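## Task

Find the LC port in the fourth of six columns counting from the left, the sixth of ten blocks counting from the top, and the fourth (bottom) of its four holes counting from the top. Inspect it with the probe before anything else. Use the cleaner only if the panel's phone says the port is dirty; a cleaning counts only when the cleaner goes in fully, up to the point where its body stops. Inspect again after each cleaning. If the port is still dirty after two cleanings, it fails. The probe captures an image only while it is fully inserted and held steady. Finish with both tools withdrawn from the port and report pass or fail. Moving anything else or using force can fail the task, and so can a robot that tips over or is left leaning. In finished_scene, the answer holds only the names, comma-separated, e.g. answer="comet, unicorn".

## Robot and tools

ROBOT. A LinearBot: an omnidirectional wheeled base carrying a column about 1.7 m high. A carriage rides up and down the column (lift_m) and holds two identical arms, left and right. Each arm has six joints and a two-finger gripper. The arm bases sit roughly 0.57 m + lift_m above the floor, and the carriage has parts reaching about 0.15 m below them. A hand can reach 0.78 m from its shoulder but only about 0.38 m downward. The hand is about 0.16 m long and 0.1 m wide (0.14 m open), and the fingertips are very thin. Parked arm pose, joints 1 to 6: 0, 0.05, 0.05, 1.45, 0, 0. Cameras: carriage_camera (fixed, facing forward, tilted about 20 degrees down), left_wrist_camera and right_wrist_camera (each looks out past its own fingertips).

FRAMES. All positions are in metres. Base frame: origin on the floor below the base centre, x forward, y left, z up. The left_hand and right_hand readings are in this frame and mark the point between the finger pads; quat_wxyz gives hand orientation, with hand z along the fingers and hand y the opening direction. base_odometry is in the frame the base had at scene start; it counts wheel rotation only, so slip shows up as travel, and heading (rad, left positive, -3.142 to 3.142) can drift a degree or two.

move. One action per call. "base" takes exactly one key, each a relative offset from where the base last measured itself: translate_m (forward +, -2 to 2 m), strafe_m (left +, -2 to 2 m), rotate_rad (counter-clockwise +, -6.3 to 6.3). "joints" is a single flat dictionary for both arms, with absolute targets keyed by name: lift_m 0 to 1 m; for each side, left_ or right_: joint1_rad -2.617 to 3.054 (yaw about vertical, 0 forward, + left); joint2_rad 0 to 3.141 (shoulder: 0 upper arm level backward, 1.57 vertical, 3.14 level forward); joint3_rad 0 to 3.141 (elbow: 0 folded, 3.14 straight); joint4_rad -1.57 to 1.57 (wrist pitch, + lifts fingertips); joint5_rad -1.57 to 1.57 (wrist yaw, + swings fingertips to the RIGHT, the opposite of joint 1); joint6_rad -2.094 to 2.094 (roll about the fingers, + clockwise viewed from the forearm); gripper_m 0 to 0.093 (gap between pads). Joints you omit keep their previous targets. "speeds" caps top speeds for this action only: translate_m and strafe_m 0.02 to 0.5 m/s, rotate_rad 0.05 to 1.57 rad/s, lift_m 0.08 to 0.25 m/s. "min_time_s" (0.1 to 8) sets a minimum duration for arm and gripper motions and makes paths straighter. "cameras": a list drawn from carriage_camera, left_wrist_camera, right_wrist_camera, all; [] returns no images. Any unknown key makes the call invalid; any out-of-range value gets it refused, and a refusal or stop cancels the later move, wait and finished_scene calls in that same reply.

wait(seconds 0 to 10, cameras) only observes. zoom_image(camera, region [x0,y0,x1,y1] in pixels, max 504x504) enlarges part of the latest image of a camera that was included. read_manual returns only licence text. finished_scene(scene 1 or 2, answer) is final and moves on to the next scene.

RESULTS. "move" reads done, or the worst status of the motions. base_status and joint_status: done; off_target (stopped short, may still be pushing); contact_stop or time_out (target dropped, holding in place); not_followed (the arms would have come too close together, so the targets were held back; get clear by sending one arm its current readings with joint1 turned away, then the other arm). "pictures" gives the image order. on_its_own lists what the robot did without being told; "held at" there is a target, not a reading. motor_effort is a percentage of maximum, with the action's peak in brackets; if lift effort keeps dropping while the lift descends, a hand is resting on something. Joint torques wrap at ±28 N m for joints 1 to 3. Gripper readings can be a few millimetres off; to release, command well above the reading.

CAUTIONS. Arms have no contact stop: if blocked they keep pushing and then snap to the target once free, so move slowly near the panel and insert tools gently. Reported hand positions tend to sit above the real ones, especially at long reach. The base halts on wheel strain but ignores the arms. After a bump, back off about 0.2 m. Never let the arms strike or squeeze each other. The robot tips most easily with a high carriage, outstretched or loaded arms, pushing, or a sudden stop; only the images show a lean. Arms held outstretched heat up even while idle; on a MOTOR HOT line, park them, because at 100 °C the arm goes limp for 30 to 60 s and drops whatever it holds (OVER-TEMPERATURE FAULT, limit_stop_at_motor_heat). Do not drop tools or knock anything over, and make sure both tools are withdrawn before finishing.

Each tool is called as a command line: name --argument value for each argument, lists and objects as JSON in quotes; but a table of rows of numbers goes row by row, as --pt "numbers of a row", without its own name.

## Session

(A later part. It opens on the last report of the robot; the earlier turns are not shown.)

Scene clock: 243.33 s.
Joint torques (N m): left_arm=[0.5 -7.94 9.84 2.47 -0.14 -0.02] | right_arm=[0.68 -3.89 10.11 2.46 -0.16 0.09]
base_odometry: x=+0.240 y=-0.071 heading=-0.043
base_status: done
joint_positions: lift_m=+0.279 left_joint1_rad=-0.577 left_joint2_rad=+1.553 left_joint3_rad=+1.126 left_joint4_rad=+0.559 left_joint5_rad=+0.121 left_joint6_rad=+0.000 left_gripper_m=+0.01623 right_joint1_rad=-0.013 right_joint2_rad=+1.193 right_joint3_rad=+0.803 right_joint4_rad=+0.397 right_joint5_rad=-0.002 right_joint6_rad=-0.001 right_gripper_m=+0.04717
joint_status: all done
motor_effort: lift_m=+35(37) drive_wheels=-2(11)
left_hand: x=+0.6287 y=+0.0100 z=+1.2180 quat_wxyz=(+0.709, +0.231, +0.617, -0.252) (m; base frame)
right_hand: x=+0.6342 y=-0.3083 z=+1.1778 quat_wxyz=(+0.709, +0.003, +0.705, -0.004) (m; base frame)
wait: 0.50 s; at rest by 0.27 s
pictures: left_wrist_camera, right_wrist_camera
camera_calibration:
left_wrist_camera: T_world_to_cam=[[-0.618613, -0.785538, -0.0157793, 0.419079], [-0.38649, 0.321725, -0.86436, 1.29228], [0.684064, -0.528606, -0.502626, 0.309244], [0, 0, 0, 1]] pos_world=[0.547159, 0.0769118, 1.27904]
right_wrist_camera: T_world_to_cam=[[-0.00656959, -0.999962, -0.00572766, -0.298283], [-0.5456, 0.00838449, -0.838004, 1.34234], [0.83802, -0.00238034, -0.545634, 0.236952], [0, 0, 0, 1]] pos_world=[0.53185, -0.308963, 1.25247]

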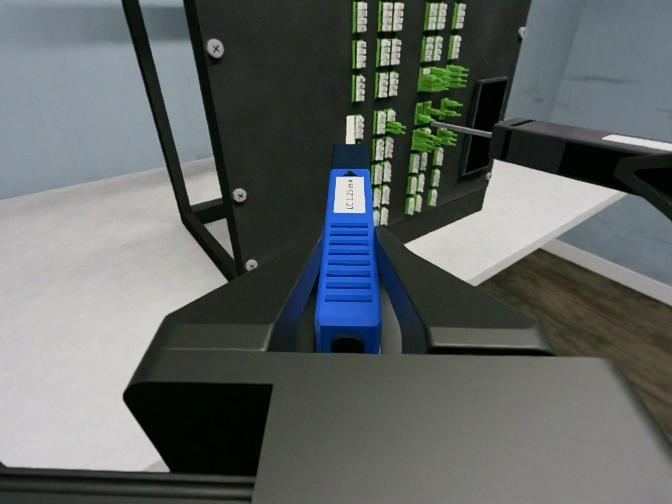

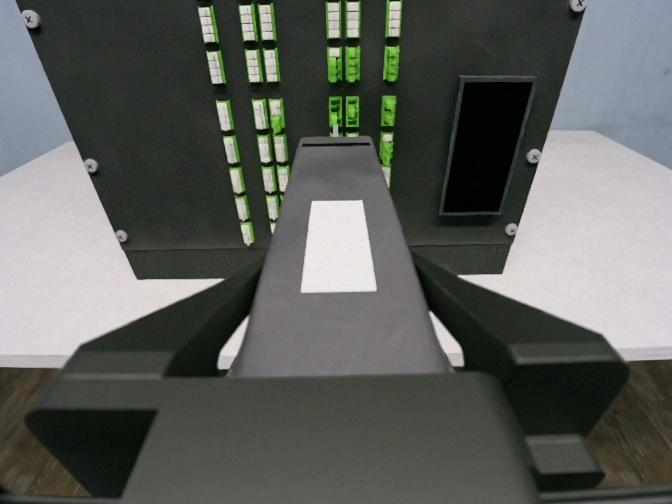

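move --joints '{"right_joint4_rad":0.455,"lift_m":0.2787}' --cameras '[]'

wait --seconds 0.5 --cameras '["right_wrist_camera","left_wrist_camera"]'

zoom_image --camera "right_wrist_camera" --region '[318, 96, 354, 132]'

zoom_image --camera "left_wrist_camera" --region '[400, 105, 445, 140]'

Scene clock: 250.20 s.
Joint torques (N m): left_arm=[0.72 -8.09 9.92 2.42 -0.14 -0.02] | right_arm=[0.59 -3.73 10.03 2.27 -0.15 0.1]
move: off_target
base_odometry: x=+0.240 y=-0.071 heading=-0.043
base_status: not commanded
joint_positions: lift_m=+0.279 left_joint1_rad=-0.577 left_joint2_rad=+1.553 left_joint3_rad=+1.126 left_joint4_rad=+0.559 left_joint5_rad=+0.121 left_joint6_rad=+0.000 left_gripper_m=+0.01623 right_joint1_rad=-0.013 right_joint2_rad=+1.193 right_joint3_rad=+0.803 right_joint4_rad=+0.395 right_joint5_rad=-0.002 right_joint6_rad=-0.001 right_gripper_m=+0.04717
joint_status: right_joint4_rad off_target (ended at +0.395, target +0.455); the others done
motor_effort: lift_m=+34(35) drive_wheels=-2(2)
left_hand: x=+0.6287 y=+0.0100 z=+1.2178 quat_wxyz=(+0.709, +0.231, +0.617, -0.252) (m; base frame)
right_hand: x=+0.6342 y=-0.3083 z=+1.1772 quat_wxyz=(+0.709, +0.003, +0.705, -0.004) (m; base frame)
pictures: none
No camera images: "cameras" was empty.

Scene clock: 250.70 s.
Joint torques (N m): left_arm=[0.7 -8.06 9.94 2.42 -0.14 -0.02] | right_arm=[0.58 -3.77 10.06 2.27 -0.17 0.09]
base_odometry: x=+0.240 y=-0.071 heading=-0.043
base_status: not commanded
joint_positions: lift_m=+0.279 left_joint1_rad=-0.577 left_joint2_rad=+1.553 left_joint3_rad=+1.126 left_joint4_rad=+0.559 left_joint5_rad=+0.121 left_joint6_rad=+0.000 left_gripper_m=+0.01623 right_joint1_rad=-0.013 right_joint2_rad=+1.193 right_joint3_rad=+0.803 right_joint4_rad=+0.395 right_joint5_rad=-0.002 right_joint6_rad=-0.001 right_gripper_m=+0.04717
joint_status: right_joint4_rad off_target (ended at +0.395, target +0.455); the others done
motor_effort: lift_m=+34(35) drive_wheels=-2(2)
left_hand: x=+0.6287 y=+0.0100 z=+1.2178 quat_wxyz=(+0.709, +0.231, +0.617, -0.252) (m; base frame)
right_hand: x=+0.6342 y=-0.3083 z=+1.1772 quat_wxyz=(+0.709, +0.003, +0.705, -0.004) (m; base frame)
wait: 0.50 s; at rest by 0.27 s
pictures: left_wrist_camera, right_wrist_camera
camera_calibration:
left_wrist_camera: T_world_to_cam=[[-0.618613, -0.785538, -0.0157793, 0.419076], [-0.38649, 0.321725, -0.86436, 1.29211], [0.684064, -0.528606, -0.502626, 0.309144], [0, 0, 0, 1]] pos_world=[0.547159, 0.0769118, 1.27884]
right_wrist_camera: T_world_to_cam=[[-0.00657838, -0.999962, -0.00571658, -0.298294], [-0.546923, 0.00838377, -0.837141, 1.34166], [0.837157, -0.0023805, -0.546958, 0.238633], [0, 0, 0, 1]] pos_world=[0.532049, -0.308963, 1.25197]

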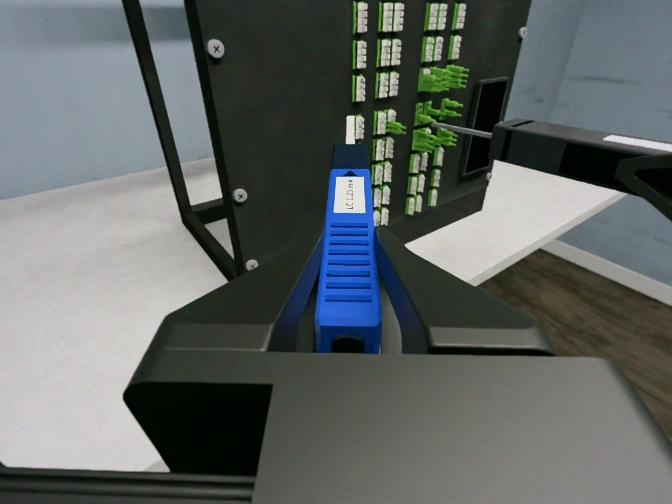

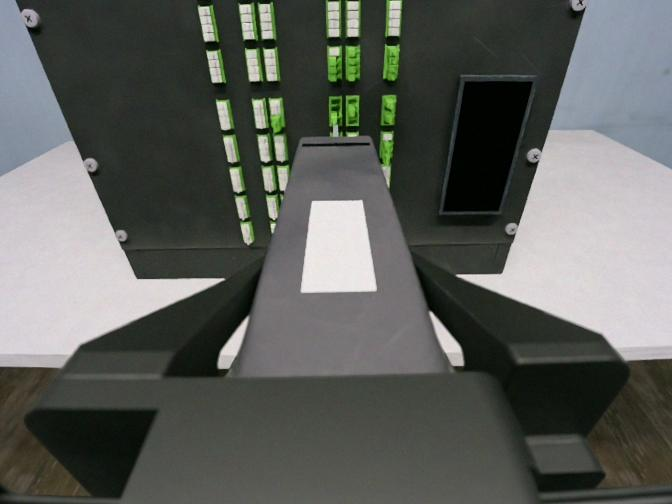

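Scaled by 14.000 from the camera's 672x504 image, which has a finer 960x720 frame.

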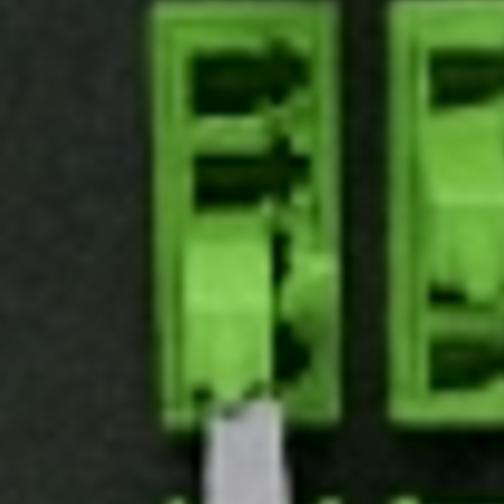

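Scaled by 11.200 from the camera's 672x504 image, which has a finer 960x720 frame.

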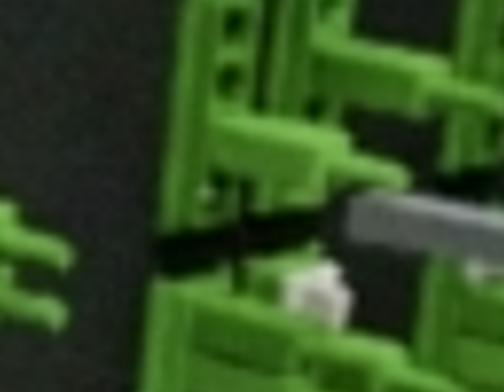

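move --joints '{"right_joint5_rad":-0.0145,"lift_m":0.2769}' --base '{"translate_m":0.004}' --speeds '{"translate_m":0.03}' --cameras '[]'

wait --seconds 0.5 --cameras '["right_wrist_camera","left_wrist_camera"]'

zoom_image --camera "right_wrist_camera" --region '[318, 96, 354, 132]'

zoom_image --camera "left_wrist_camera" --region '[400, 105, 445, 140]'

Scene clock: 261.33 s.
Joint torques (N m): left_arm=[0.84 -8.13 9.98 2.42 -0.15 -0.02] | right_arm=[0.53 -3.88 10.11 2.34 -0.15 0.09]
move: done
base_odometry: x=+0.244 y=-0.071 heading=-0.043
base_status: done
joint_positions: lift_m=+0.277 left_joint1_rad=-0.577 left_joint2_rad=+1.553 left_joint3_rad=+1.126 left_joint4_rad=+0.559 left_joint5_rad=+0.121 left_joint6_rad=+0.000 left_gripper_m=+0.01623 right_joint1_rad=-0.013 right_joint2_rad=+1.194 right_joint3_rad=+0.803 right_joint4_rad=+0.387 right_joint5_rad=-0.006 right_joint6_rad=-0.001 right_gripper_m=+0.04717
joint_status: all done
motor_effort: lift_m=+35(36) drive_wheels=-2(7)
left_hand: x=+0.6287 y=+0.0100 z=+1.2159 quat_wxyz=(+0.709, +0.231, +0.617, -0.252) (m; base frame)
right_hand: x=+0.6345 y=-0.3076 z=+1.1727 quat_wxyz=(+0.705, +0.002, +0.709, -0.003) (m; base frame)
pictures: none
No camera images: "cameras" was empty.

Scene clock: 261.83 s.
Joint torques (N m): left_arm=[0.72 -8.16 9.8 2.42 -0.15 -0.02] | right_arm=[0.94 -3.88 9.95 2.39 -0.15 0.09]
base_odometry: x=+0.244 y=-0.071 heading=-0.043
base_status: done
joint_positions: lift_m=+0.277 left_joint1_rad=-0.577 left_joint2_rad=+1.553 left_joint3_rad=+1.126 left_joint4_rad=+0.559 left_joint5_rad=+0.121 left_joint6_rad=+0.000 left_gripper_m=+0.01623 right_joint1_rad=-0.013 right_joint2_rad=+1.194 right_joint3_rad=+0.803 right_joint4_rad=+0.387 right_joint5_rad=-0.007 right_joint6_rad=-0.001 right_gripper_m=+0.04717
joint_status: all done
motor_effort: lift_m=+35(36) drive_wheels=-1(7)
left_hand: x=+0.6287 y=+0.0100 z=+1.2159 quat_wxyz=(+0.709, +0.231, +0.617, -0.252) (m; base frame)
right_hand: x=+0.6345 y=-0.3074 z=+1.1727 quat_wxyz=(+0.705, +0.002, +0.709, -0.002) (m; base frame)
wait: 0.50 s; at rest by 0.27 s
pictures: left_wrist_camera, right_wrist_camera
camera_calibration:
left_wrist_camera: T_world_to_cam=[[-0.618613, -0.785538, -0.0157793, 0.419048], [-0.38649, 0.321725, -0.86436, 1.29055], [0.684064, -0.528606, -0.502626, 0.308239], [0, 0, 0, 1]] pos_world=[0.547159, 0.0769118, 1.27704]
right_wrist_camera: T_world_to_cam=[[-0.00161344, -0.999982, -0.00586148, -0.300399], [-0.555224, 0.00577081, -0.831681, 1.33611], [0.831699, 0.00191257, -0.555223, 0.250458], [0, 0, 0, 1]] pos_world=[0.533048, -0.308583, 1.24851]

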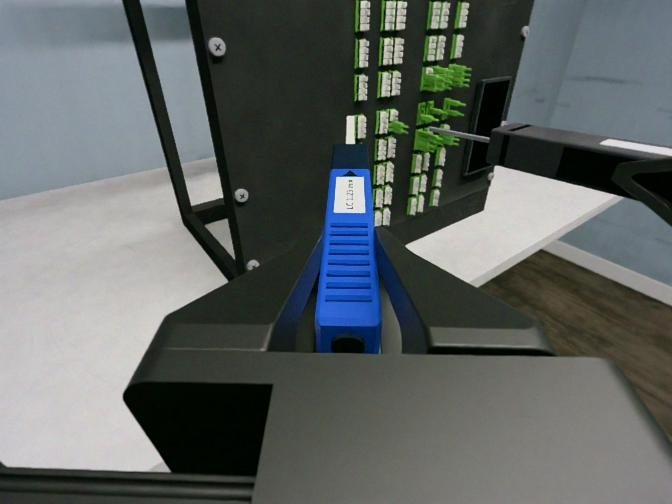

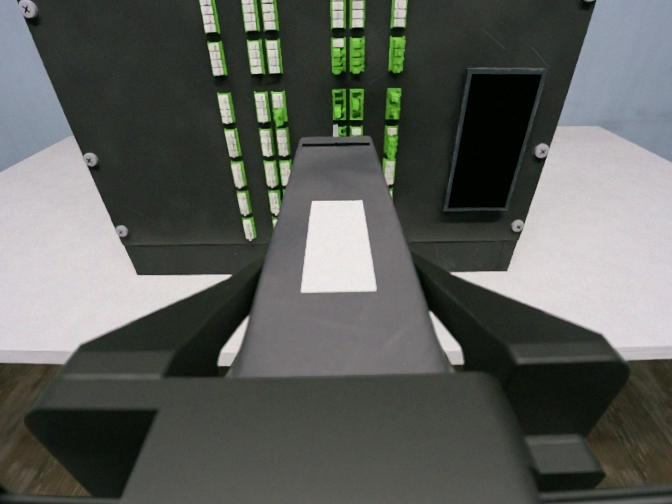

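Scaled by 14.000 from the camera's 672x504 image, which has a finer 960x720 frame.

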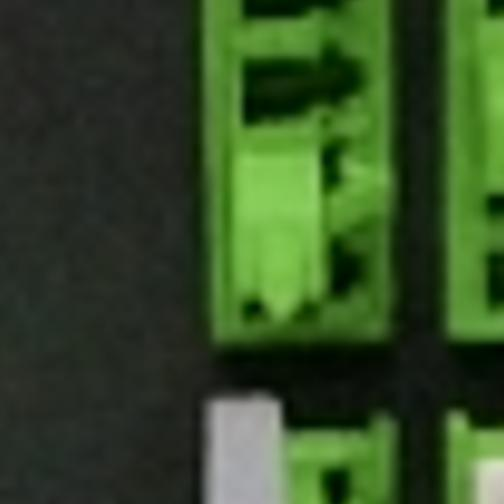

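Scaled by 11.200 from the camera's 672x504 image, which has a finer 960x720 frame.

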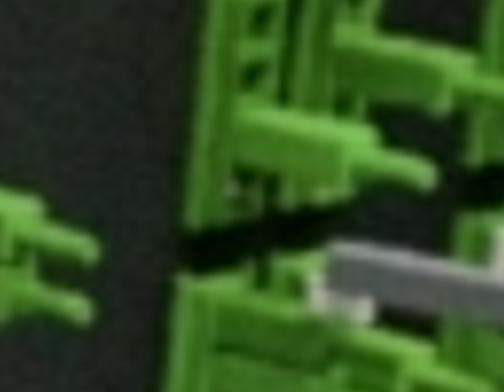

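move --joints '{"right_joint5_rad":0.006,"right_joint4_rad":0.477,"lift_m":0.2795}' --cameras '[]'

move --joints '{"right_joint5_rad":-0.003,"right_joint4_rad":0.467}' --cameras '[]'

wait --seconds 0.5 --cameras '["right_wrist_camera","left_wrist_camera"]'

zoom_image --camera "right_wrist_camera" --region '[318, 96, 354, 132]'

zoom_image --camera "left_wrist_camera" --region '[400, 105, 445, 140]'

Scene clock: 272.10 s.
Joint torques (N m): left_arm=[0.7 -8.17 9.84 2.41 -0.15 -0.02] | right_arm=[0.55 -3.73 9.88 2.46 0.05 0.1]
move: off_target
base_odometry: x=+0.244 y=-0.071 heading=-0.043
base_status: not commanded
joint_positions: lift_m=+0.280 left_joint1_rad=-0.577 left_joint2_rad=+1.553 left_joint3_rad=+1.126 left_joint4_rad=+0.561 left_joint5_rad=+0.121 left_joint6_rad=+0.000 left_gripper_m=+0.01623 right_joint1_rad=-0.013 right_joint2_rad=+1.194 right_joint3_rad=+0.803 right_joint4_rad=+0.395 right_joint5_rad=-0.004 right_joint6_rad=-0.001 right_gripper_m=+0.04717
joint_status: right_joint4_rad off_target (ended at +0.395, target +0.477); the others done
motor_effort: lift_m=+35(39) drive_wheels=-1(2)
left_hand: x=+0.6286 y=+0.0100 z=+1.2190 quat_wxyz=(+0.709, +0.231, +0.617, -0.252) (m; base frame)
right_hand: x=+0.6345 y=-0.3080 z=+1.1774 quat_wxyz=(+0.708, +0.003, +0.706, -0.004) (m; base frame)
pictures: none
No camera images: "cameras" was empty.

Scene clock: 272.50 s.
Joint torques (N m): left_arm=[0.72 -8.05 9.87 2.37 -0.15 -0.02] | right_arm=[0.57 -3.9 10.04 2.4 -0.05 0.09]
move: off_target
base_odometry: x=+0.244 y=-0.071 heading=-0.043
base_status: not commanded
joint_positions: lift_m=+0.280 left_joint1_rad=-0.577 left_joint2_rad=+1.553 left_joint3_rad=+1.126 left_joint4_rad=+0.561 left_joint5_rad=+0.121 left_joint6_rad=+0.000 left_gripper_m=+0.01623 right_joint1_rad=-0.013 right_joint2_rad=+1.194 right_joint3_rad=+0.803 right_joint4_rad=+0.395 right_joint5_rad=-0.004 right_joint6_rad=-0.001 right_gripper_m=+0.04717
joint_status: right_joint4_rad off_target (ended at +0.395, target +0.467); the others done
motor_effort: lift_m=+35(35) drive_wheels=-1(2)
left_hand: x=+0.6286 y=+0.0100 z=+1.2190 quat_wxyz=(+0.709, +0.231, +0.617, -0.252) (m; base frame)
right_hand: x=+0.6345 y=-0.3080 z=+1.1774 quat_wxyz=(+0.708, +0.003, +0.706, -0.004) (m; base frame)
pictures: none
No camera images: "cameras" was empty.

Scene clock: 273.00 s.
Joint torques (N m): left_arm=[0.72 -8.08 9.92 2.4 -0.14 -0.02] | right_arm=[0.61 -3.86 10.04 2.39 -0.05 0.09]
base_odometry: x=+0.244 y=-0.071 heading=-0.043
base_status: not commanded
joint_positions: lift_m=+0.280 left_joint1_rad=-0.577 left_joint2_rad=+1.553 left_joint3_rad=+1.126 left_joint4_rad=+0.561 left_joint5_rad=+0.121 left_joint6_rad=+0.000 left_gripper_m=+0.01623 right_joint1_rad=-0.013 right_joint2_rad=+1.194 right_joint3_rad=+0.803 right_joint4_rad=+0.395 right_joint5_rad=-0.004 right_joint6_rad=-0.001 right_gripper_m=+0.04717
joint_status: right_joint4_rad off_target (ended at +0.395, target +0.467); the others done
motor_effort: lift_m=+34(35) drive_wheels=-1(2)
left_hand: x=+0.6286 y=+0.0100 z=+1.2190 quat_wxyz=(+0.709, +0.231, +0.617, -0.252) (m; base frame)
right_hand: x=+0.6345 y=-0.3080 z=+1.1774 quat_wxyz=(+0.708, +0.003, +0.706, -0.004) (m; base frame)
wait: 0.50 s; at rest by 0.27 s
pictures: left_wrist_camera, right_wrist_camera
camera_calibration:
left_wrist_camera: T_world_to_cam=[[-0.618549, -0.785585, -0.0159012, 0.419173], [-0.385123, 0.320751, -0.865332, 1.29352], [0.684892, -0.529127, -0.500947, 0.307323], [0, 0, 0, 1]] pos_world=[0.546961, 0.0770102, 1.27994]
right_wrist_camera: T_world_to_cam=[[-0.00461652, -0.999973, -0.00579646, -0.299145], [-0.548218, 0.00737865, -0.836303, 1.34155], [0.836323, -0.00068309, -0.548237, 0.241089], [0, 0, 0, 1]] pos_world=[0.532451, -0.308871, 1.25238]

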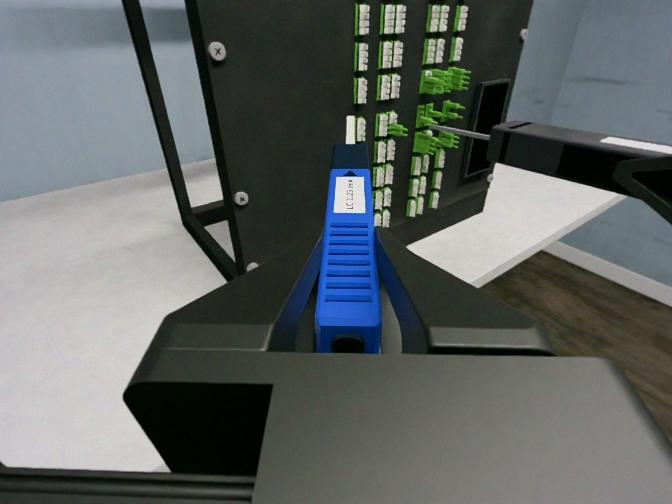

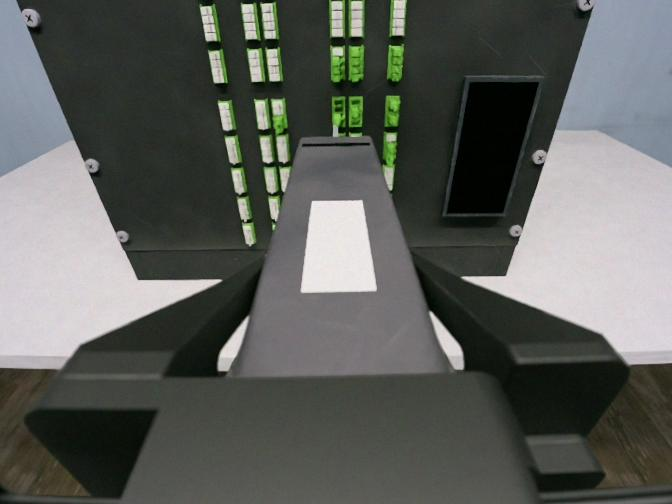

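Scaled by 14.000 from the camera's 672x504 image, which has a finer 960x720 frame.

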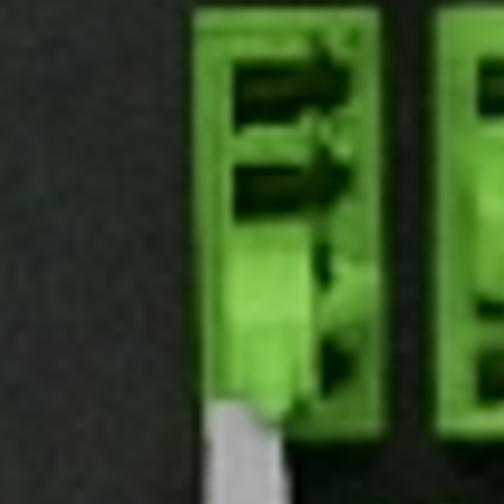

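Scaled by 11.200 from the camera's 672x504 image, which has a finer 960x720 frame.

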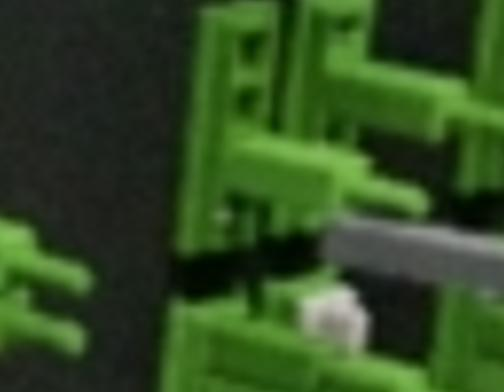

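move --joints '{"right_joint5_rad":0.0105,"lift_m":0.2783}' --cameras '[]'

move --joints '{"right_joint5_rad":0.001}' --base '{"translate_m":0.003}' --speeds '{"translate_m":0.02}' --cameras '[]'

wait --seconds 0.5 --cameras '["right_wrist_camera","left_wrist_camera"]'

zoom_image --camera "right_wrist_camera" --region '[318, 96, 354, 132]'

zoom_image --camera "left_wrist_camera" --region '[400, 105, 445, 140]'

Scene clock: 286.27 s.
Joint torques (N m): left_arm=[0.69 -8.14 10.03 2.4 -0.14 -0.03] | right_arm=[0.65 -3.79 9.92 2.45 0.08 0.09]
move: done
base_odometry: x=+0.244 y=-0.071 heading=-0.043
base_status: not commanded
joint_positions: lift_m=+0.278 left_joint1_rad=-0.577 left_joint2_rad=+1.553 left_joint3_rad=+1.126 left_joint4_rad=+0.561 left_joint5_rad=+0.121 left_joint6_rad=+0.000 left_gripper_m=+0.01623 right_joint1_rad=-0.013 right_joint2_rad=+1.194 right_joint3_rad=+0.803 right_joint4_rad=+0.394 right_joint5_rad=+0.001 right_joint6_rad=-0.001 right_gripper_m=+0.04717
joint_status: all done
motor_effort: lift_m=+35(37) drive_wheels=-1(2)
left_hand: x=+0.6286 y=+0.0100 z=+1.2177 quat_wxyz=(+0.709, +0.231, +0.617, -0.252) (m; base frame)
right_hand: x=+0.6345 y=-0.3087 z=+1.1759 quat_wxyz=(+0.708, +0.004, +0.706, -0.005) (m; base frame)
pictures: none
No camera images: "cameras" was empty.

Scene clock: 286.93 s.
Joint torques (N m): left_arm=[0.75 -8.12 9.91 2.42 -0.15 -0.03] | right_arm=[0.55 -3.93 10.07 2.4 -0.06 0.09]
move: done
base_odometry: x=+0.247 y=-0.072 heading=-0.043
base_status: done
joint_positions: lift_m=+0.278 left_joint1_rad=-0.577 left_joint2_rad=+1.553 left_joint3_rad=+1.126 left_joint4_rad=+0.560 left_joint5_rad=+0.121 left_joint6_rad=+0.000 left_gripper_m=+0.01623 right_joint1_rad=-0.013 right_joint2_rad=+1.194 right_joint3_rad=+0.803 right_joint4_rad=+0.395 right_joint5_rad=+0.001 right_joint6_rad=-0.001 right_gripper_m=+0.04717
joint_status: all done
motor_effort: lift_m=+35(35) drive_wheels=-1(8)
left_hand: x=+0.6287 y=+0.0100 z=+1.2174 quat_wxyz=(+0.709, +0.231, +0.617, -0.252) (m; base frame)
right_hand: x=+0.6345 y=-0.3087 z=+1.1761 quat_wxyz=(+0.708, +0.004, +0.706, -0.005) (m; base frame)
pictures: none
No camera images: "cameras" was empty.

Scene clock: 287.43 s.
Joint torques (N m): left_arm=[0.72 -8.06 9.95 2.42 -0.15 -0.02] | right_arm=[0.5 -4.12 10.15 2.4 -0.06 0.1]
base_odometry: x=+0.247 y=-0.072 heading=-0.043
base_status: done
joint_positions: lift_m=+0.278 left_joint1_rad=-0.577 left_joint2_rad=+1.553 left_joint3_rad=+1.126 left_joint4_rad=+0.560 left_joint5_rad=+0.121 left_joint6_rad=+0.000 left_gripper_m=+0.01623 right_joint1_rad=-0.013 right_joint2_rad=+1.194 right_joint3_rad=+0.803 right_joint4_rad=+0.395 right_joint5_rad=+0.001 right_joint6_rad=-0.001 right_gripper_m=+0.04717
joint_status: all done
motor_effort: lift_m=+35(35) drive_wheels=-3(8)
left_hand: x=+0.6287 y=+0.0100 z=+1.2174 quat_wxyz=(+0.709, +0.231, +0.617, -0.252) (m; base frame)
right_hand: x=+0.6345 y=-0.3087 z=+1.1761 quat_wxyz=(+0.708, +0.004, +0.706, -0.005) (m; base frame)
wait: 0.50 s; at rest by 0.27 s
pictures: left_wrist_camera, right_wrist_camera
camera_calibration:
left_wrist_camera: T_world_to_cam=[[-0.618629, -0.785524, -0.0157966, 0.419038], [-0.38619, 0.321524, -0.864569, 1.29184], [0.684219, -0.528747, -0.502266, 0.308476], [0, 0, 0, 1]] pos_world=[0.54706, 0.0769114, 1.27844]
right_wrist_camera: T_world_to_cam=[[-0.00924899, -0.999941, -0.00576235, -0.297], [-0.54817, 0.00988971, -0.836308, 1.34121], [0.836316, -0.00457626, -0.548229, 0.239174], [0, 0, 0, 1]] pos_world=[0.532442, -0.309152, 1.25108]

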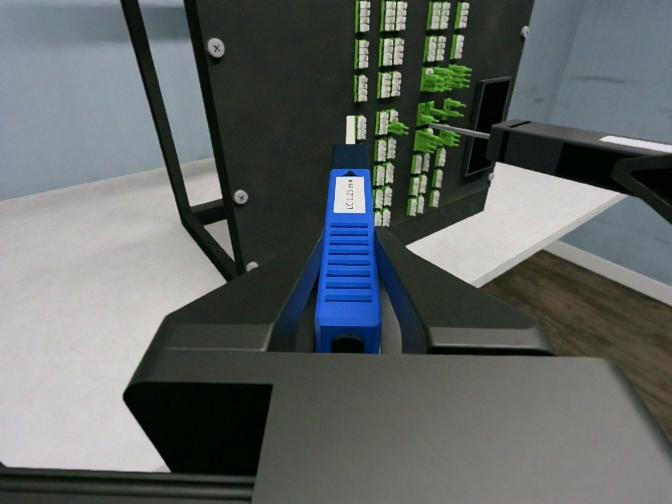

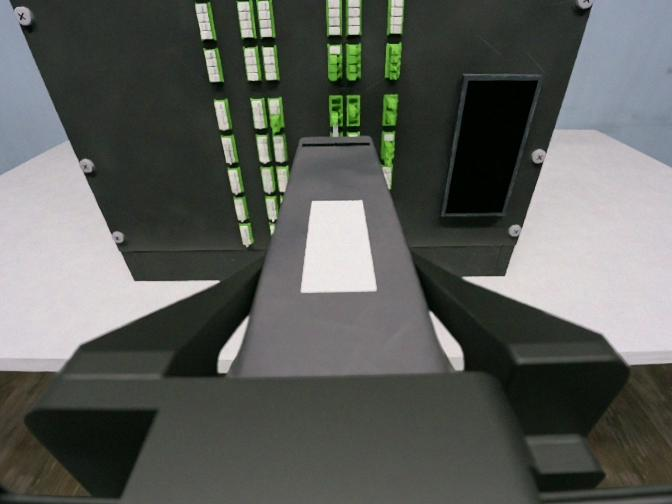

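Scaled by 14.000 from the camera's 672x504 image, which has a finer 960x720 frame.

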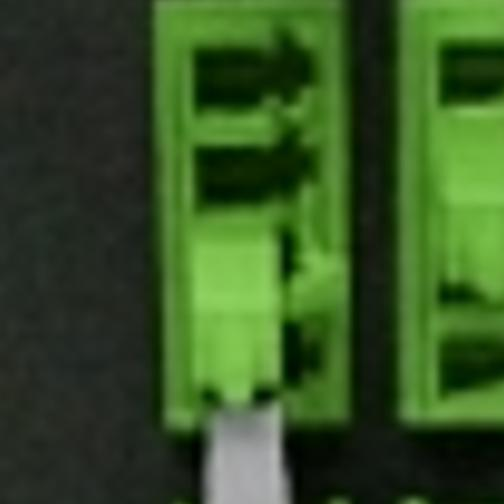

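Scaled by 11.200 from the camera's 672x504 image, which has a finer 960x720 frame.

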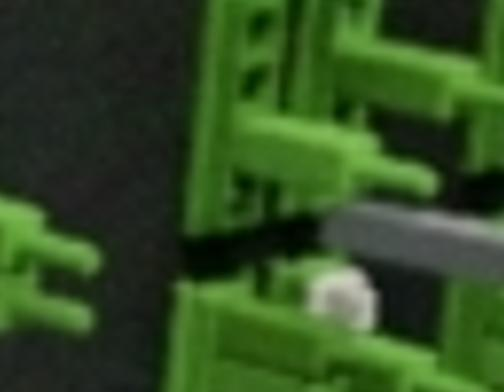

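move --joints '{"right_joint5_rad":-0.0105,"lift_m":0.278}' --cameras '[]'

move --joints '{"right_joint5_rad":-0.001}' --base '{"translate_m":0.005}' --speeds '{"translate_m":0.02}' --cameras '[]'

wait --seconds 0.5 --cameras '["right_wrist_camera","left_wrist_camera"]'

zoom_image --camera "right_wrist_camera" --region '[318, 96, 354, 132]'

zoom_image --camera "left_wrist_camera" --region '[400, 105, 445, 140]'

Scene clock: 298.47 s.
Joint torques (N m): left_arm=[0.72 -8.09 9.89 2.43 -0.15 -0.03] | right_arm=[0.61 -3.71 10.14 2.4 -0.16 0.09]
move: done
base_odometry: x=+0.247 y=-0.072 heading=-0.043
base_status: not commanded
joint_positions: lift_m=+0.278 left_joint1_rad=-0.577 left_joint2_rad=+1.553 left_joint3_rad=+1.126 left_joint4_rad=+0.560 left_joint5_rad=+0.121 left_joint6_rad=+0.000 left_gripper_m=+0.01623 right_joint1_rad=-0.013 right_joint2_rad=+1.194 right_joint3_rad=+0.803 right_joint4_rad=+0.395 right_joint5_rad=-0.002 right_joint6_rad=-0.001 right_gripper_m=+0.04717
joint_status: all done
motor_effort: lift_m=+34(34) drive_wheels=-2(3)
left_hand: x=+0.6287 y=+0.0100 z=+1.2172 quat_wxyz=(+0.709, +0.231, +0.617, -0.252) (m; base frame)
right_hand: x=+0.6345 y=-0.3084 z=+1.1759 quat_wxyz=(+0.708, +0.004, +0.706, -0.004) (m; base frame)
pictures: none
No camera images: "cameras" was empty.

Scene clock: 299.10 s.
Joint torques (N m): left_arm=[0.66 -8.05 9.91 2.43 -0.15 -0.03] | right_arm=[0.61 -3.97 10.11 2.41 -0.05 0.09]
move: done
base_odometry: x=+0.252 y=-0.072 heading=-0.043
base_status: done
joint_positions: lift_m=+0.278 left_joint1_rad=-0.577 left_joint2_rad=+1.553 left_joint3_rad=+1.126 left_joint4_rad=+0.559 left_joint5_rad=+0.121 left_joint6_rad=+0.000 left_gripper_m=+0.01623 right_joint1_rad=-0.013 right_joint2_rad=+1.194 right_joint3_rad=+0.803 right_joint4_rad=+0.395 right_joint5_rad=-0.002 right_joint6_rad=-0.001 right_gripper_m=+0.04717
joint_status: all done
motor_effort: lift_m=+34(34) drive_wheels=-3(8)
left_hand: x=+0.6287 y=+0.0100 z=+1.2171 quat_wxyz=(+0.709, +0.231, +0.617, -0.252) (m; base frame)
right_hand: x=+0.6345 y=-0.3084 z=+1.1760 quat_wxyz=(+0.708, +0.004, +0.706, -0.004) (m; base frame)
pictures: none
No camera images: "cameras" was empty.

Scene clock: 299.60 s.
Joint torques (N m): left_arm=[0.7 -8.1 9.89 2.42 -0.15 -0.02] | right_arm=[0.58 -3.92 9.98 2.42 -0.06 0.08]
base_odometry: x=+0.252 y=-0.072 heading=-0.043
base_status: done
joint_positions: lift_m=+0.278 left_joint1_rad=-0.577 left_joint2_rad=+1.553 left_joint3_rad=+1.126 left_joint4_rad=+0.559 left_joint5_rad=+0.121 left_joint6_rad=+0.000 left_gripper_m=+0.01623 right_joint1_rad=-0.013 right_joint2_rad=+1.194 right_joint3_rad=+0.803 right_joint4_rad=+0.395 right_joint5_rad=-0.002 right_joint6_rad=-0.001 right_gripper_m=+0.04717
joint_status: all done
motor_effort: lift_m=+34(34) drive_wheels=-3(8)
left_hand: x=+0.6287 y=+0.0100 z=+1.2171 quat_wxyz=(+0.709, +0.231, +0.617, -0.252) (m; base frame)
right_hand: x=+0.6345 y=-0.3084 z=+1.1760 quat_wxyz=(+0.708, +0.004, +0.706, -0.004) (m; base frame)
wait: 0.50 s; at rest by 0.27 s
pictures: left_wrist_camera, right_wrist_camera
camera_calibration:
left_wrist_camera: T_world_to_cam=[[-0.618613, -0.785538, -0.0157793, 0.419065], [-0.38649, 0.321725, -0.86436, 1.2915], [0.684064, -0.528606, -0.502626, 0.308792], [0, 0, 0, 1]] pos_world=[0.547159, 0.0769118, 1.27814]
right_wrist_camera: T_world_to_cam=[[-0.00700027, -0.999959, -0.0057971, -0.29797], [-0.547894, 0.00868506, -0.836503, 1.34077], [0.836518, -0.00267954, -0.547932, 0.239167], [0, 0, 0, 1]] pos_world=[0.532447, -0.308961, 1.25088]

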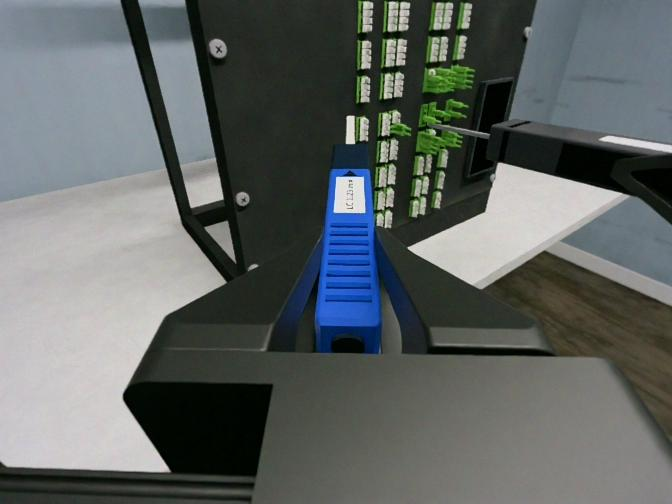

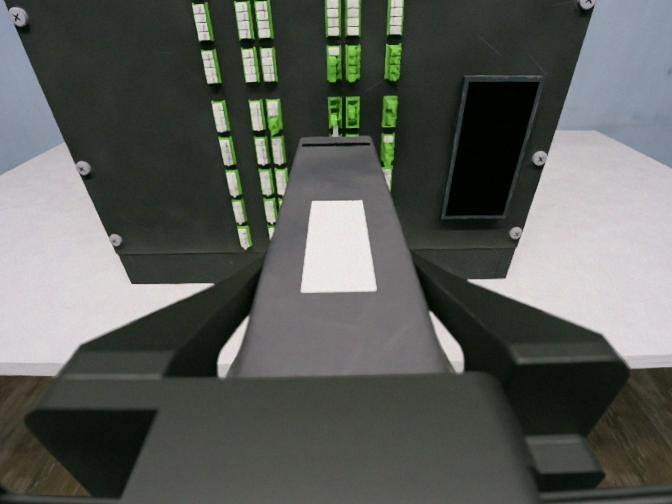

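Scaled by 14.000 from the camera's 672x504 image, which has a finer 960x720 frame.

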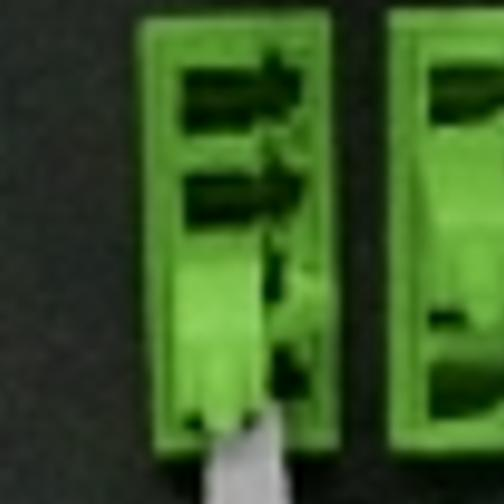

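Scaled by 11.200 from the camera's 672x504 image, which has a finer 960x720 frame.

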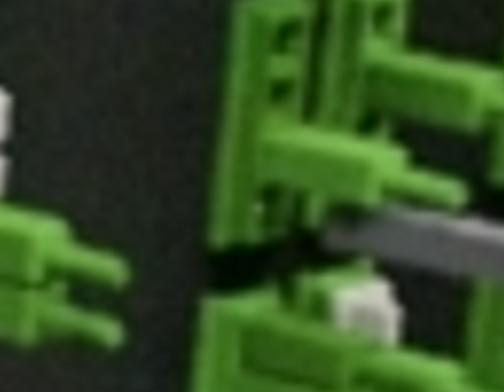

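move --joints '{"right_joint5_rad":-0.0147}' --cameras '[]'

move --joints '{"right_joint5_rad":-0.0045}' --base '{"translate_m":0.004}' --speeds '{"translate_m":0.02}' --cameras '[]'

wait --seconds 0.5 --cameras '["right_wrist_camera","left_wrist_camera"]'

zoom_image --camera "right_wrist_camera" --region '[320, 103, 350, 133]'

zoom_image --camera "left_wrist_camera" --region '[410, 105, 440, 135]'

Scene clock: 318.40 s.
Joint torques (N m): left_arm=[0.7 -8.08 9.92 2.42 -0.14 -0.02] | right_arm=[0.59 -3.89 10.03 2.39 -0.19 0.09]
move: done
base_odometry: x=+0.252 y=-0.072 heading=-0.043
base_status: not commanded
joint_positions: lift_m=+0.278 left_joint1_rad=-0.577 left_joint2_rad=+1.553 left_joint3_rad=+1.126 left_joint4_rad=+0.559 left_joint5_rad=+0.121 left_joint6_rad=+0.000 left_gripper_m=+0.01623 right_joint1_rad=-0.013 right_joint2_rad=+1.194 right_joint3_rad=+0.803 right_joint4_rad=+0.395 right_joint5_rad=-0.004 right_joint6_rad=-0.001 right_gripper_m=+0.04717
joint_status: all done
motor_effort: lift_m=+34(34) drive_wheels=-3(3)
left_hand: x=+0.6287 y=+0.0100 z=+1.2171 quat_wxyz=(+0.709, +0.231, +0.617, -0.252) (m; base frame)
right_hand: x=+0.6345 y=-0.3079 z=+1.1760 quat_wxyz=(+0.708, +0.003, +0.706, -0.003) (m; base frame)
pictures: none
No camera images: "cameras" was empty.

Scene clock: 319.07 s.
Joint torques (N m): left_arm=[0.57 -8.14 9.85 2.42 -0.14 -0.02] | right_arm=[0.57 -3.82 9.91 2.41 -0.07 0.09]
move: done
base_odometry: x=+0.256 y=-0.072 heading=-0.043
base_status: done
joint_positions: lift_m=+0.278 left_joint1_rad=-0.577 left_joint2_rad=+1.553 left_joint3_rad=+1.126 left_joint4_rad=+0.559 left_joint5_rad=+0.121 left_joint6_rad=+0.000 left_gripper_m=+0.01623 right_joint1_rad=-0.013 right_joint2_rad=+1.194 right_joint3_rad=+0.803 right_joint4_rad=+0.396 right_joint5_rad=-0.004 right_joint6_rad=-0.001 right_gripper_m=+0.04717
joint_status: all done
motor_effort: lift_m=+34(34) drive_wheels=+0(9)
left_hand: x=+0.6287 y=+0.0100 z=+1.2171 quat_wxyz=(+0.709, +0.231, +0.617, -0.252) (m; base frame)
right_hand: x=+0.6345 y=-0.3079 z=+1.1761 quat_wxyz=(+0.709, +0.003, +0.706, -0.003) (m; base frame)
pictures: none
No camera images: "cameras" was empty.

Scene clock: 319.57 s.
Joint torques (N m): left_arm=[0.83 -7.92 9.76 2.47 -0.15 -0.02] | right_arm=[0.68 -3.92 9.99 2.39 -0.06 0.09]
base_odometry: x=+0.256 y=-0.072 heading=-0.043
base_status: done
joint_positions: lift_m=+0.278 left_joint1_rad=-0.577 left_joint2_rad=+1.553 left_joint3_rad=+1.126 left_joint4_rad=+0.559 left_joint5_rad=+0.121 left_joint6_rad=+0.000 left_gripper_m=+0.01623 right_joint1_rad=-0.013 right_joint2_rad=+1.194 right_joint3_rad=+0.803 right_joint4_rad=+0.396 right_joint5_rad=-0.004 right_joint6_rad=-0.001 right_gripper_m=+0.04717
joint_status: all done
motor_effort: lift_m=+34(34) drive_wheels=+0(9)
left_hand: x=+0.6287 y=+0.0100 z=+1.2171 quat_wxyz=(+0.709, +0.231, +0.617, -0.252) (m; base frame)
right_hand: x=+0.6345 y=-0.3079 z=+1.1761 quat_wxyz=(+0.709, +0.003, +0.706, -0.003) (m; base frame)
wait: 0.50 s; at rest by 0.27 s
pictures: left_wrist_camera, right_wrist_camera
camera_calibration:
left_wrist_camera: T_world_to_cam=[[-0.618613, -0.785538, -0.0157793, 0.419065], [-0.38649, 0.321725, -0.86436, 1.2915], [0.684064, -0.528606, -0.502626, 0.308792], [0, 0, 0, 1]] pos_world=[0.547159, 0.0769118, 1.27814]
right_wrist_camera: T_world_to_cam=[[-0.00425126, -0.999974, -0.00579588, -0.299251], [-0.547547, 0.00717762, -0.836744, 1.34045], [0.836764, -0.000383693, -0.547564, 0.239418], [0, 0, 0, 1]] pos_world=[0.532352, -0.308772, 1.25098]

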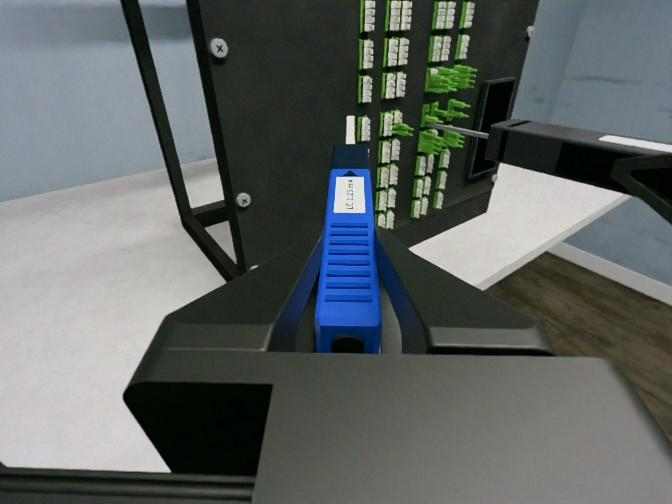

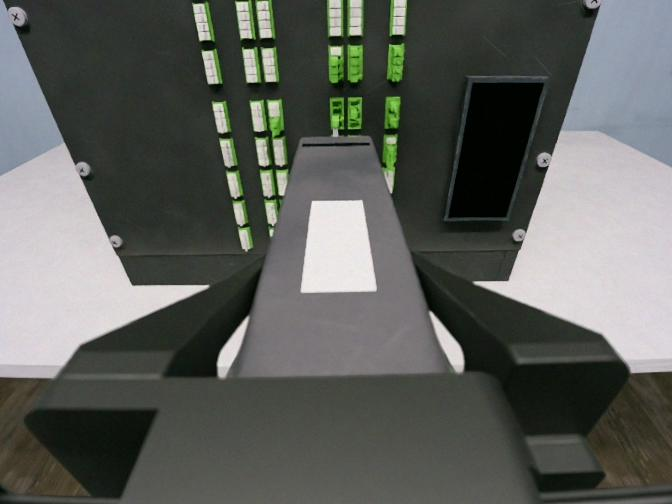

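Scaled by 16.800 from the camera's 672x504 image, which has a finer 960x720 frame.

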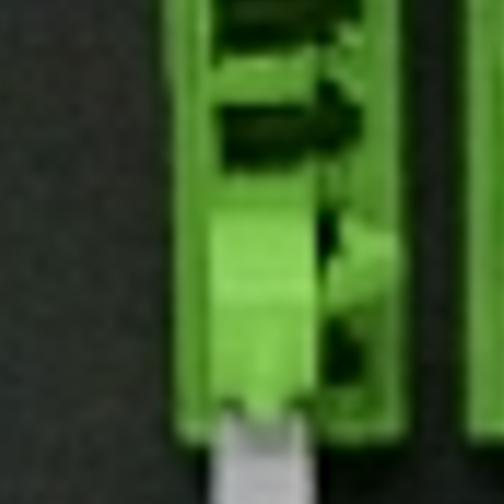

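Scaled by 16.800 from the camera's 672x504 image, which has a finer 960x720 frame.

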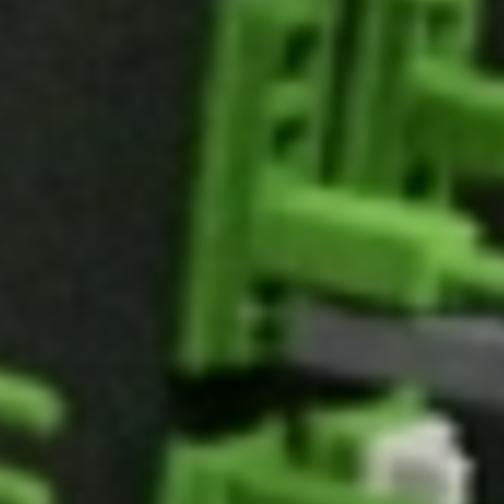

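move --joints '{"right_joint5_rad":0.0072,"lift_m":0.2778}' --cameras '[]'

move --joints '{"right_joint5_rad":-0.002}' --base '{"translate_m":0.003}' --speeds '{"translate_m":0.02}' --cameras '[]'

wait --seconds 0.5 --cameras '["right_wrist_camera","left_wrist_camera"]'

zoom_image --camera "right_wrist_camera" --region '[320, 103, 350, 133]'

zoom_image --camera "left_wrist_camera" --region '[410, 105, 440, 135]'

Scene clock: 334.97 s.
Joint torques (N m): left_arm=[0.7 -8.05 9.94 2.42 -0.14 -0.02] | right_arm=[0.57 -3.99 10.02 2.39 0.04 0.09]
move: done
base_odometry: x=+0.256 y=-0.072 heading=-0.043
base_status: not commanded
joint_positions: lift_m=+0.278 left_joint1_rad=-0.577 left_joint2_rad=+1.553 left_joint3_rad=+1.126 left_joint4_rad=+0.559 left_joint5_rad=+0.121 left_joint6_rad=+0.000 left_gripper_m=+0.01623 right_joint1_rad=-0.013 right_joint2_rad=+1.194 right_joint3_rad=+0.803 right_joint4_rad=+0.396 right_joint5_rad=-0.002 right_joint6_rad=-0.001 right_gripper_m=+0.04717
joint_status: all done
motor_effort: lift_m=+34(34) drive_wheels=-3(3)
left_hand: x=+0.6287 y=+0.0100 z=+1.2169 quat_wxyz=(+0.709, +0.231, +0.617, -0.252) (m; base frame)
right_hand: x=+0.6345 y=-0.3083 z=+1.1759 quat_wxyz=(+0.709, +0.003, +0.706, -0.004) (m; base frame)
pictures: none
No camera images: "cameras" was empty.

Scene clock: 335.73 s.
Joint torques (N m): left_arm=[0.72 -8.1 9.99 2.39 -0.14 -0.03] | right_arm=[0.61 -3.99 10.04 2.4 -0.07 0.09]
move: done
base_odometry: x=+0.259 y=-0.073 heading=-0.044
base_status: done
joint_positions: lift_m=+0.278 left_joint1_rad=-0.577 left_joint2_rad=+1.553 left_joint3_rad=+1.126 left_joint4_rad=+0.560 left_joint5_rad=+0.121 left_joint6_rad=+0.000 left_gripper_m=+0.01623 right_joint1_rad=-0.013 right_joint2_rad=+1.194 right_joint3_rad=+0.803 right_joint4_rad=+0.396 right_joint5_rad=-0.002 right_joint6_rad=-0.001 right_gripper_m=+0.04717
joint_status: all done
motor_effort: lift_m=+34(34) drive_wheels=-4(8)
left_hand: x=+0.6287 y=+0.0100 z=+1.2170 quat_wxyz=(+0.709, +0.231, +0.617, -0.252) (m; base frame)
right_hand: x=+0.6345 y=-0.3083 z=+1.1760 quat_wxyz=(+0.709, +0.003, +0.705, -0.004) (m; base frame)
pictures: none
No camera images: "cameras" was empty.

Scene clock: 336.23 s.
Joint torques (N m): left_arm=[0.72 -8.05 9.99 2.39 -0.15 -0.02] | right_arm=[0.69 -4.11 9.92 2.33 -0.06 0.09]
base_odometry: x=+0.259 y=-0.073 heading=-0.044
base_status: done
joint_positions: lift_m=+0.278 left_joint1_rad=-0.577 left_joint2_rad=+1.553 left_joint3_rad=+1.126 left_joint4_rad=+0.560 left_joint5_rad=+0.121 left_joint6_rad=+0.000 left_gripper_m=+0.01623 right_joint1_rad=-0.013 right_joint2_rad=+1.194 right_joint3_rad=+0.803 right_joint4_rad=+0.396 right_joint5_rad=-0.002 right_joint6_rad=-0.001 right_gripper_m=+0.04717
joint_status: all done
motor_effort: lift_m=+34(34) drive_wheels=+0(8)
left_hand: x=+0.6287 y=+0.0100 z=+1.2170 quat_wxyz=(+0.709, +0.231, +0.617, -0.252) (m; base frame)
right_hand: x=+0.6345 y=-0.3083 z=+1.1760 quat_wxyz=(+0.709, +0.003, +0.705, -0.004) (m; base frame)
wait: 0.50 s; at rest by 0.27 s
pictures: left_wrist_camera, right_wrist_camera
camera_calibration:
left_wrist_camera: T_world_to_cam=[[-0.618629, -0.785524, -0.0157966, 0.419031], [-0.38619, 0.321524, -0.864569, 1.2915], [0.684219, -0.528747, -0.502266, 0.308275], [0, 0, 0, 1]] pos_world=[0.54706, 0.0769114, 1.27804]
right_wrist_camera: T_world_to_cam=[[-0.00649667, -0.999962, -0.00576879, -0.298278], [-0.547226, 0.00838361, -0.836943, 1.34073], [0.83696, -0.00228051, -0.54726, 0.23824], [0, 0, 0, 1]] pos_world=[0.532348, -0.308963, 1.25077]

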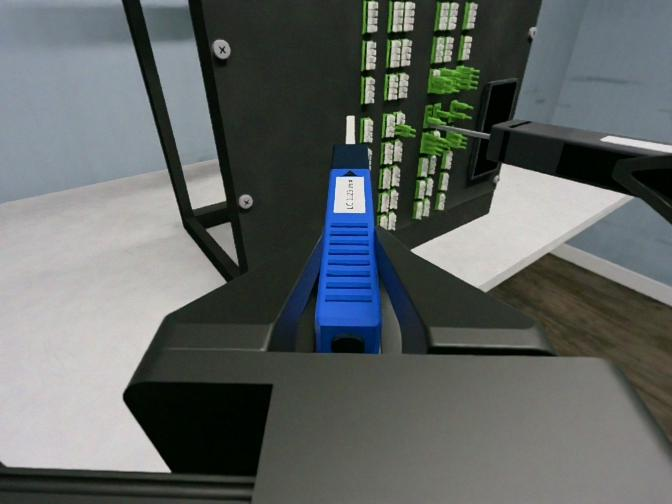

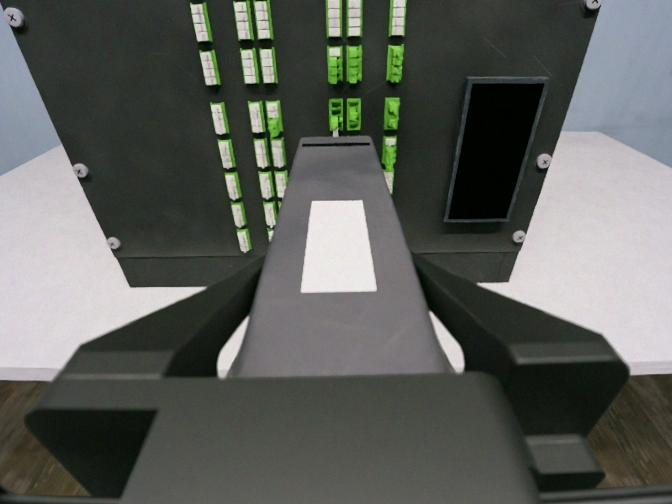

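Scaled by 16.800 from the camera's 672x504 image, which has a finer 960x720 frame.

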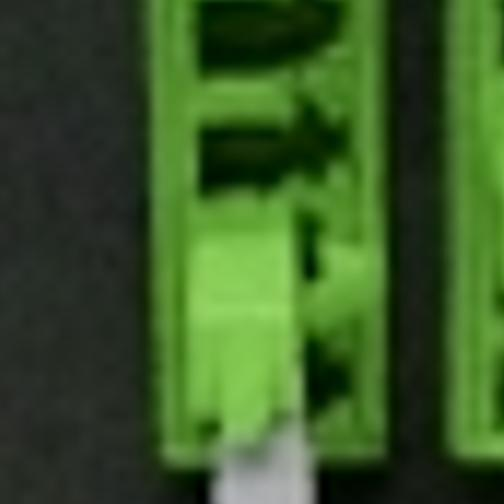

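Scaled by 16.800 from the camera's 672x504 image, which has a finer 960x720 frame.

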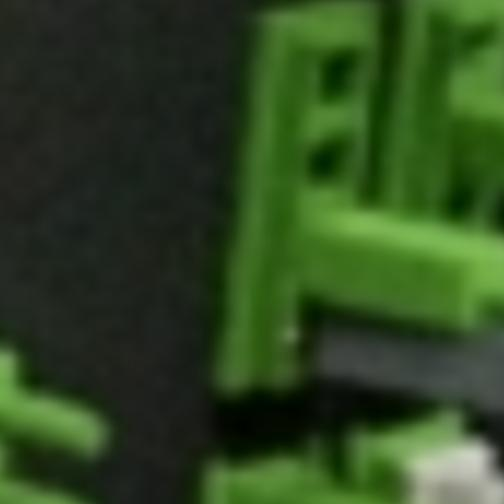

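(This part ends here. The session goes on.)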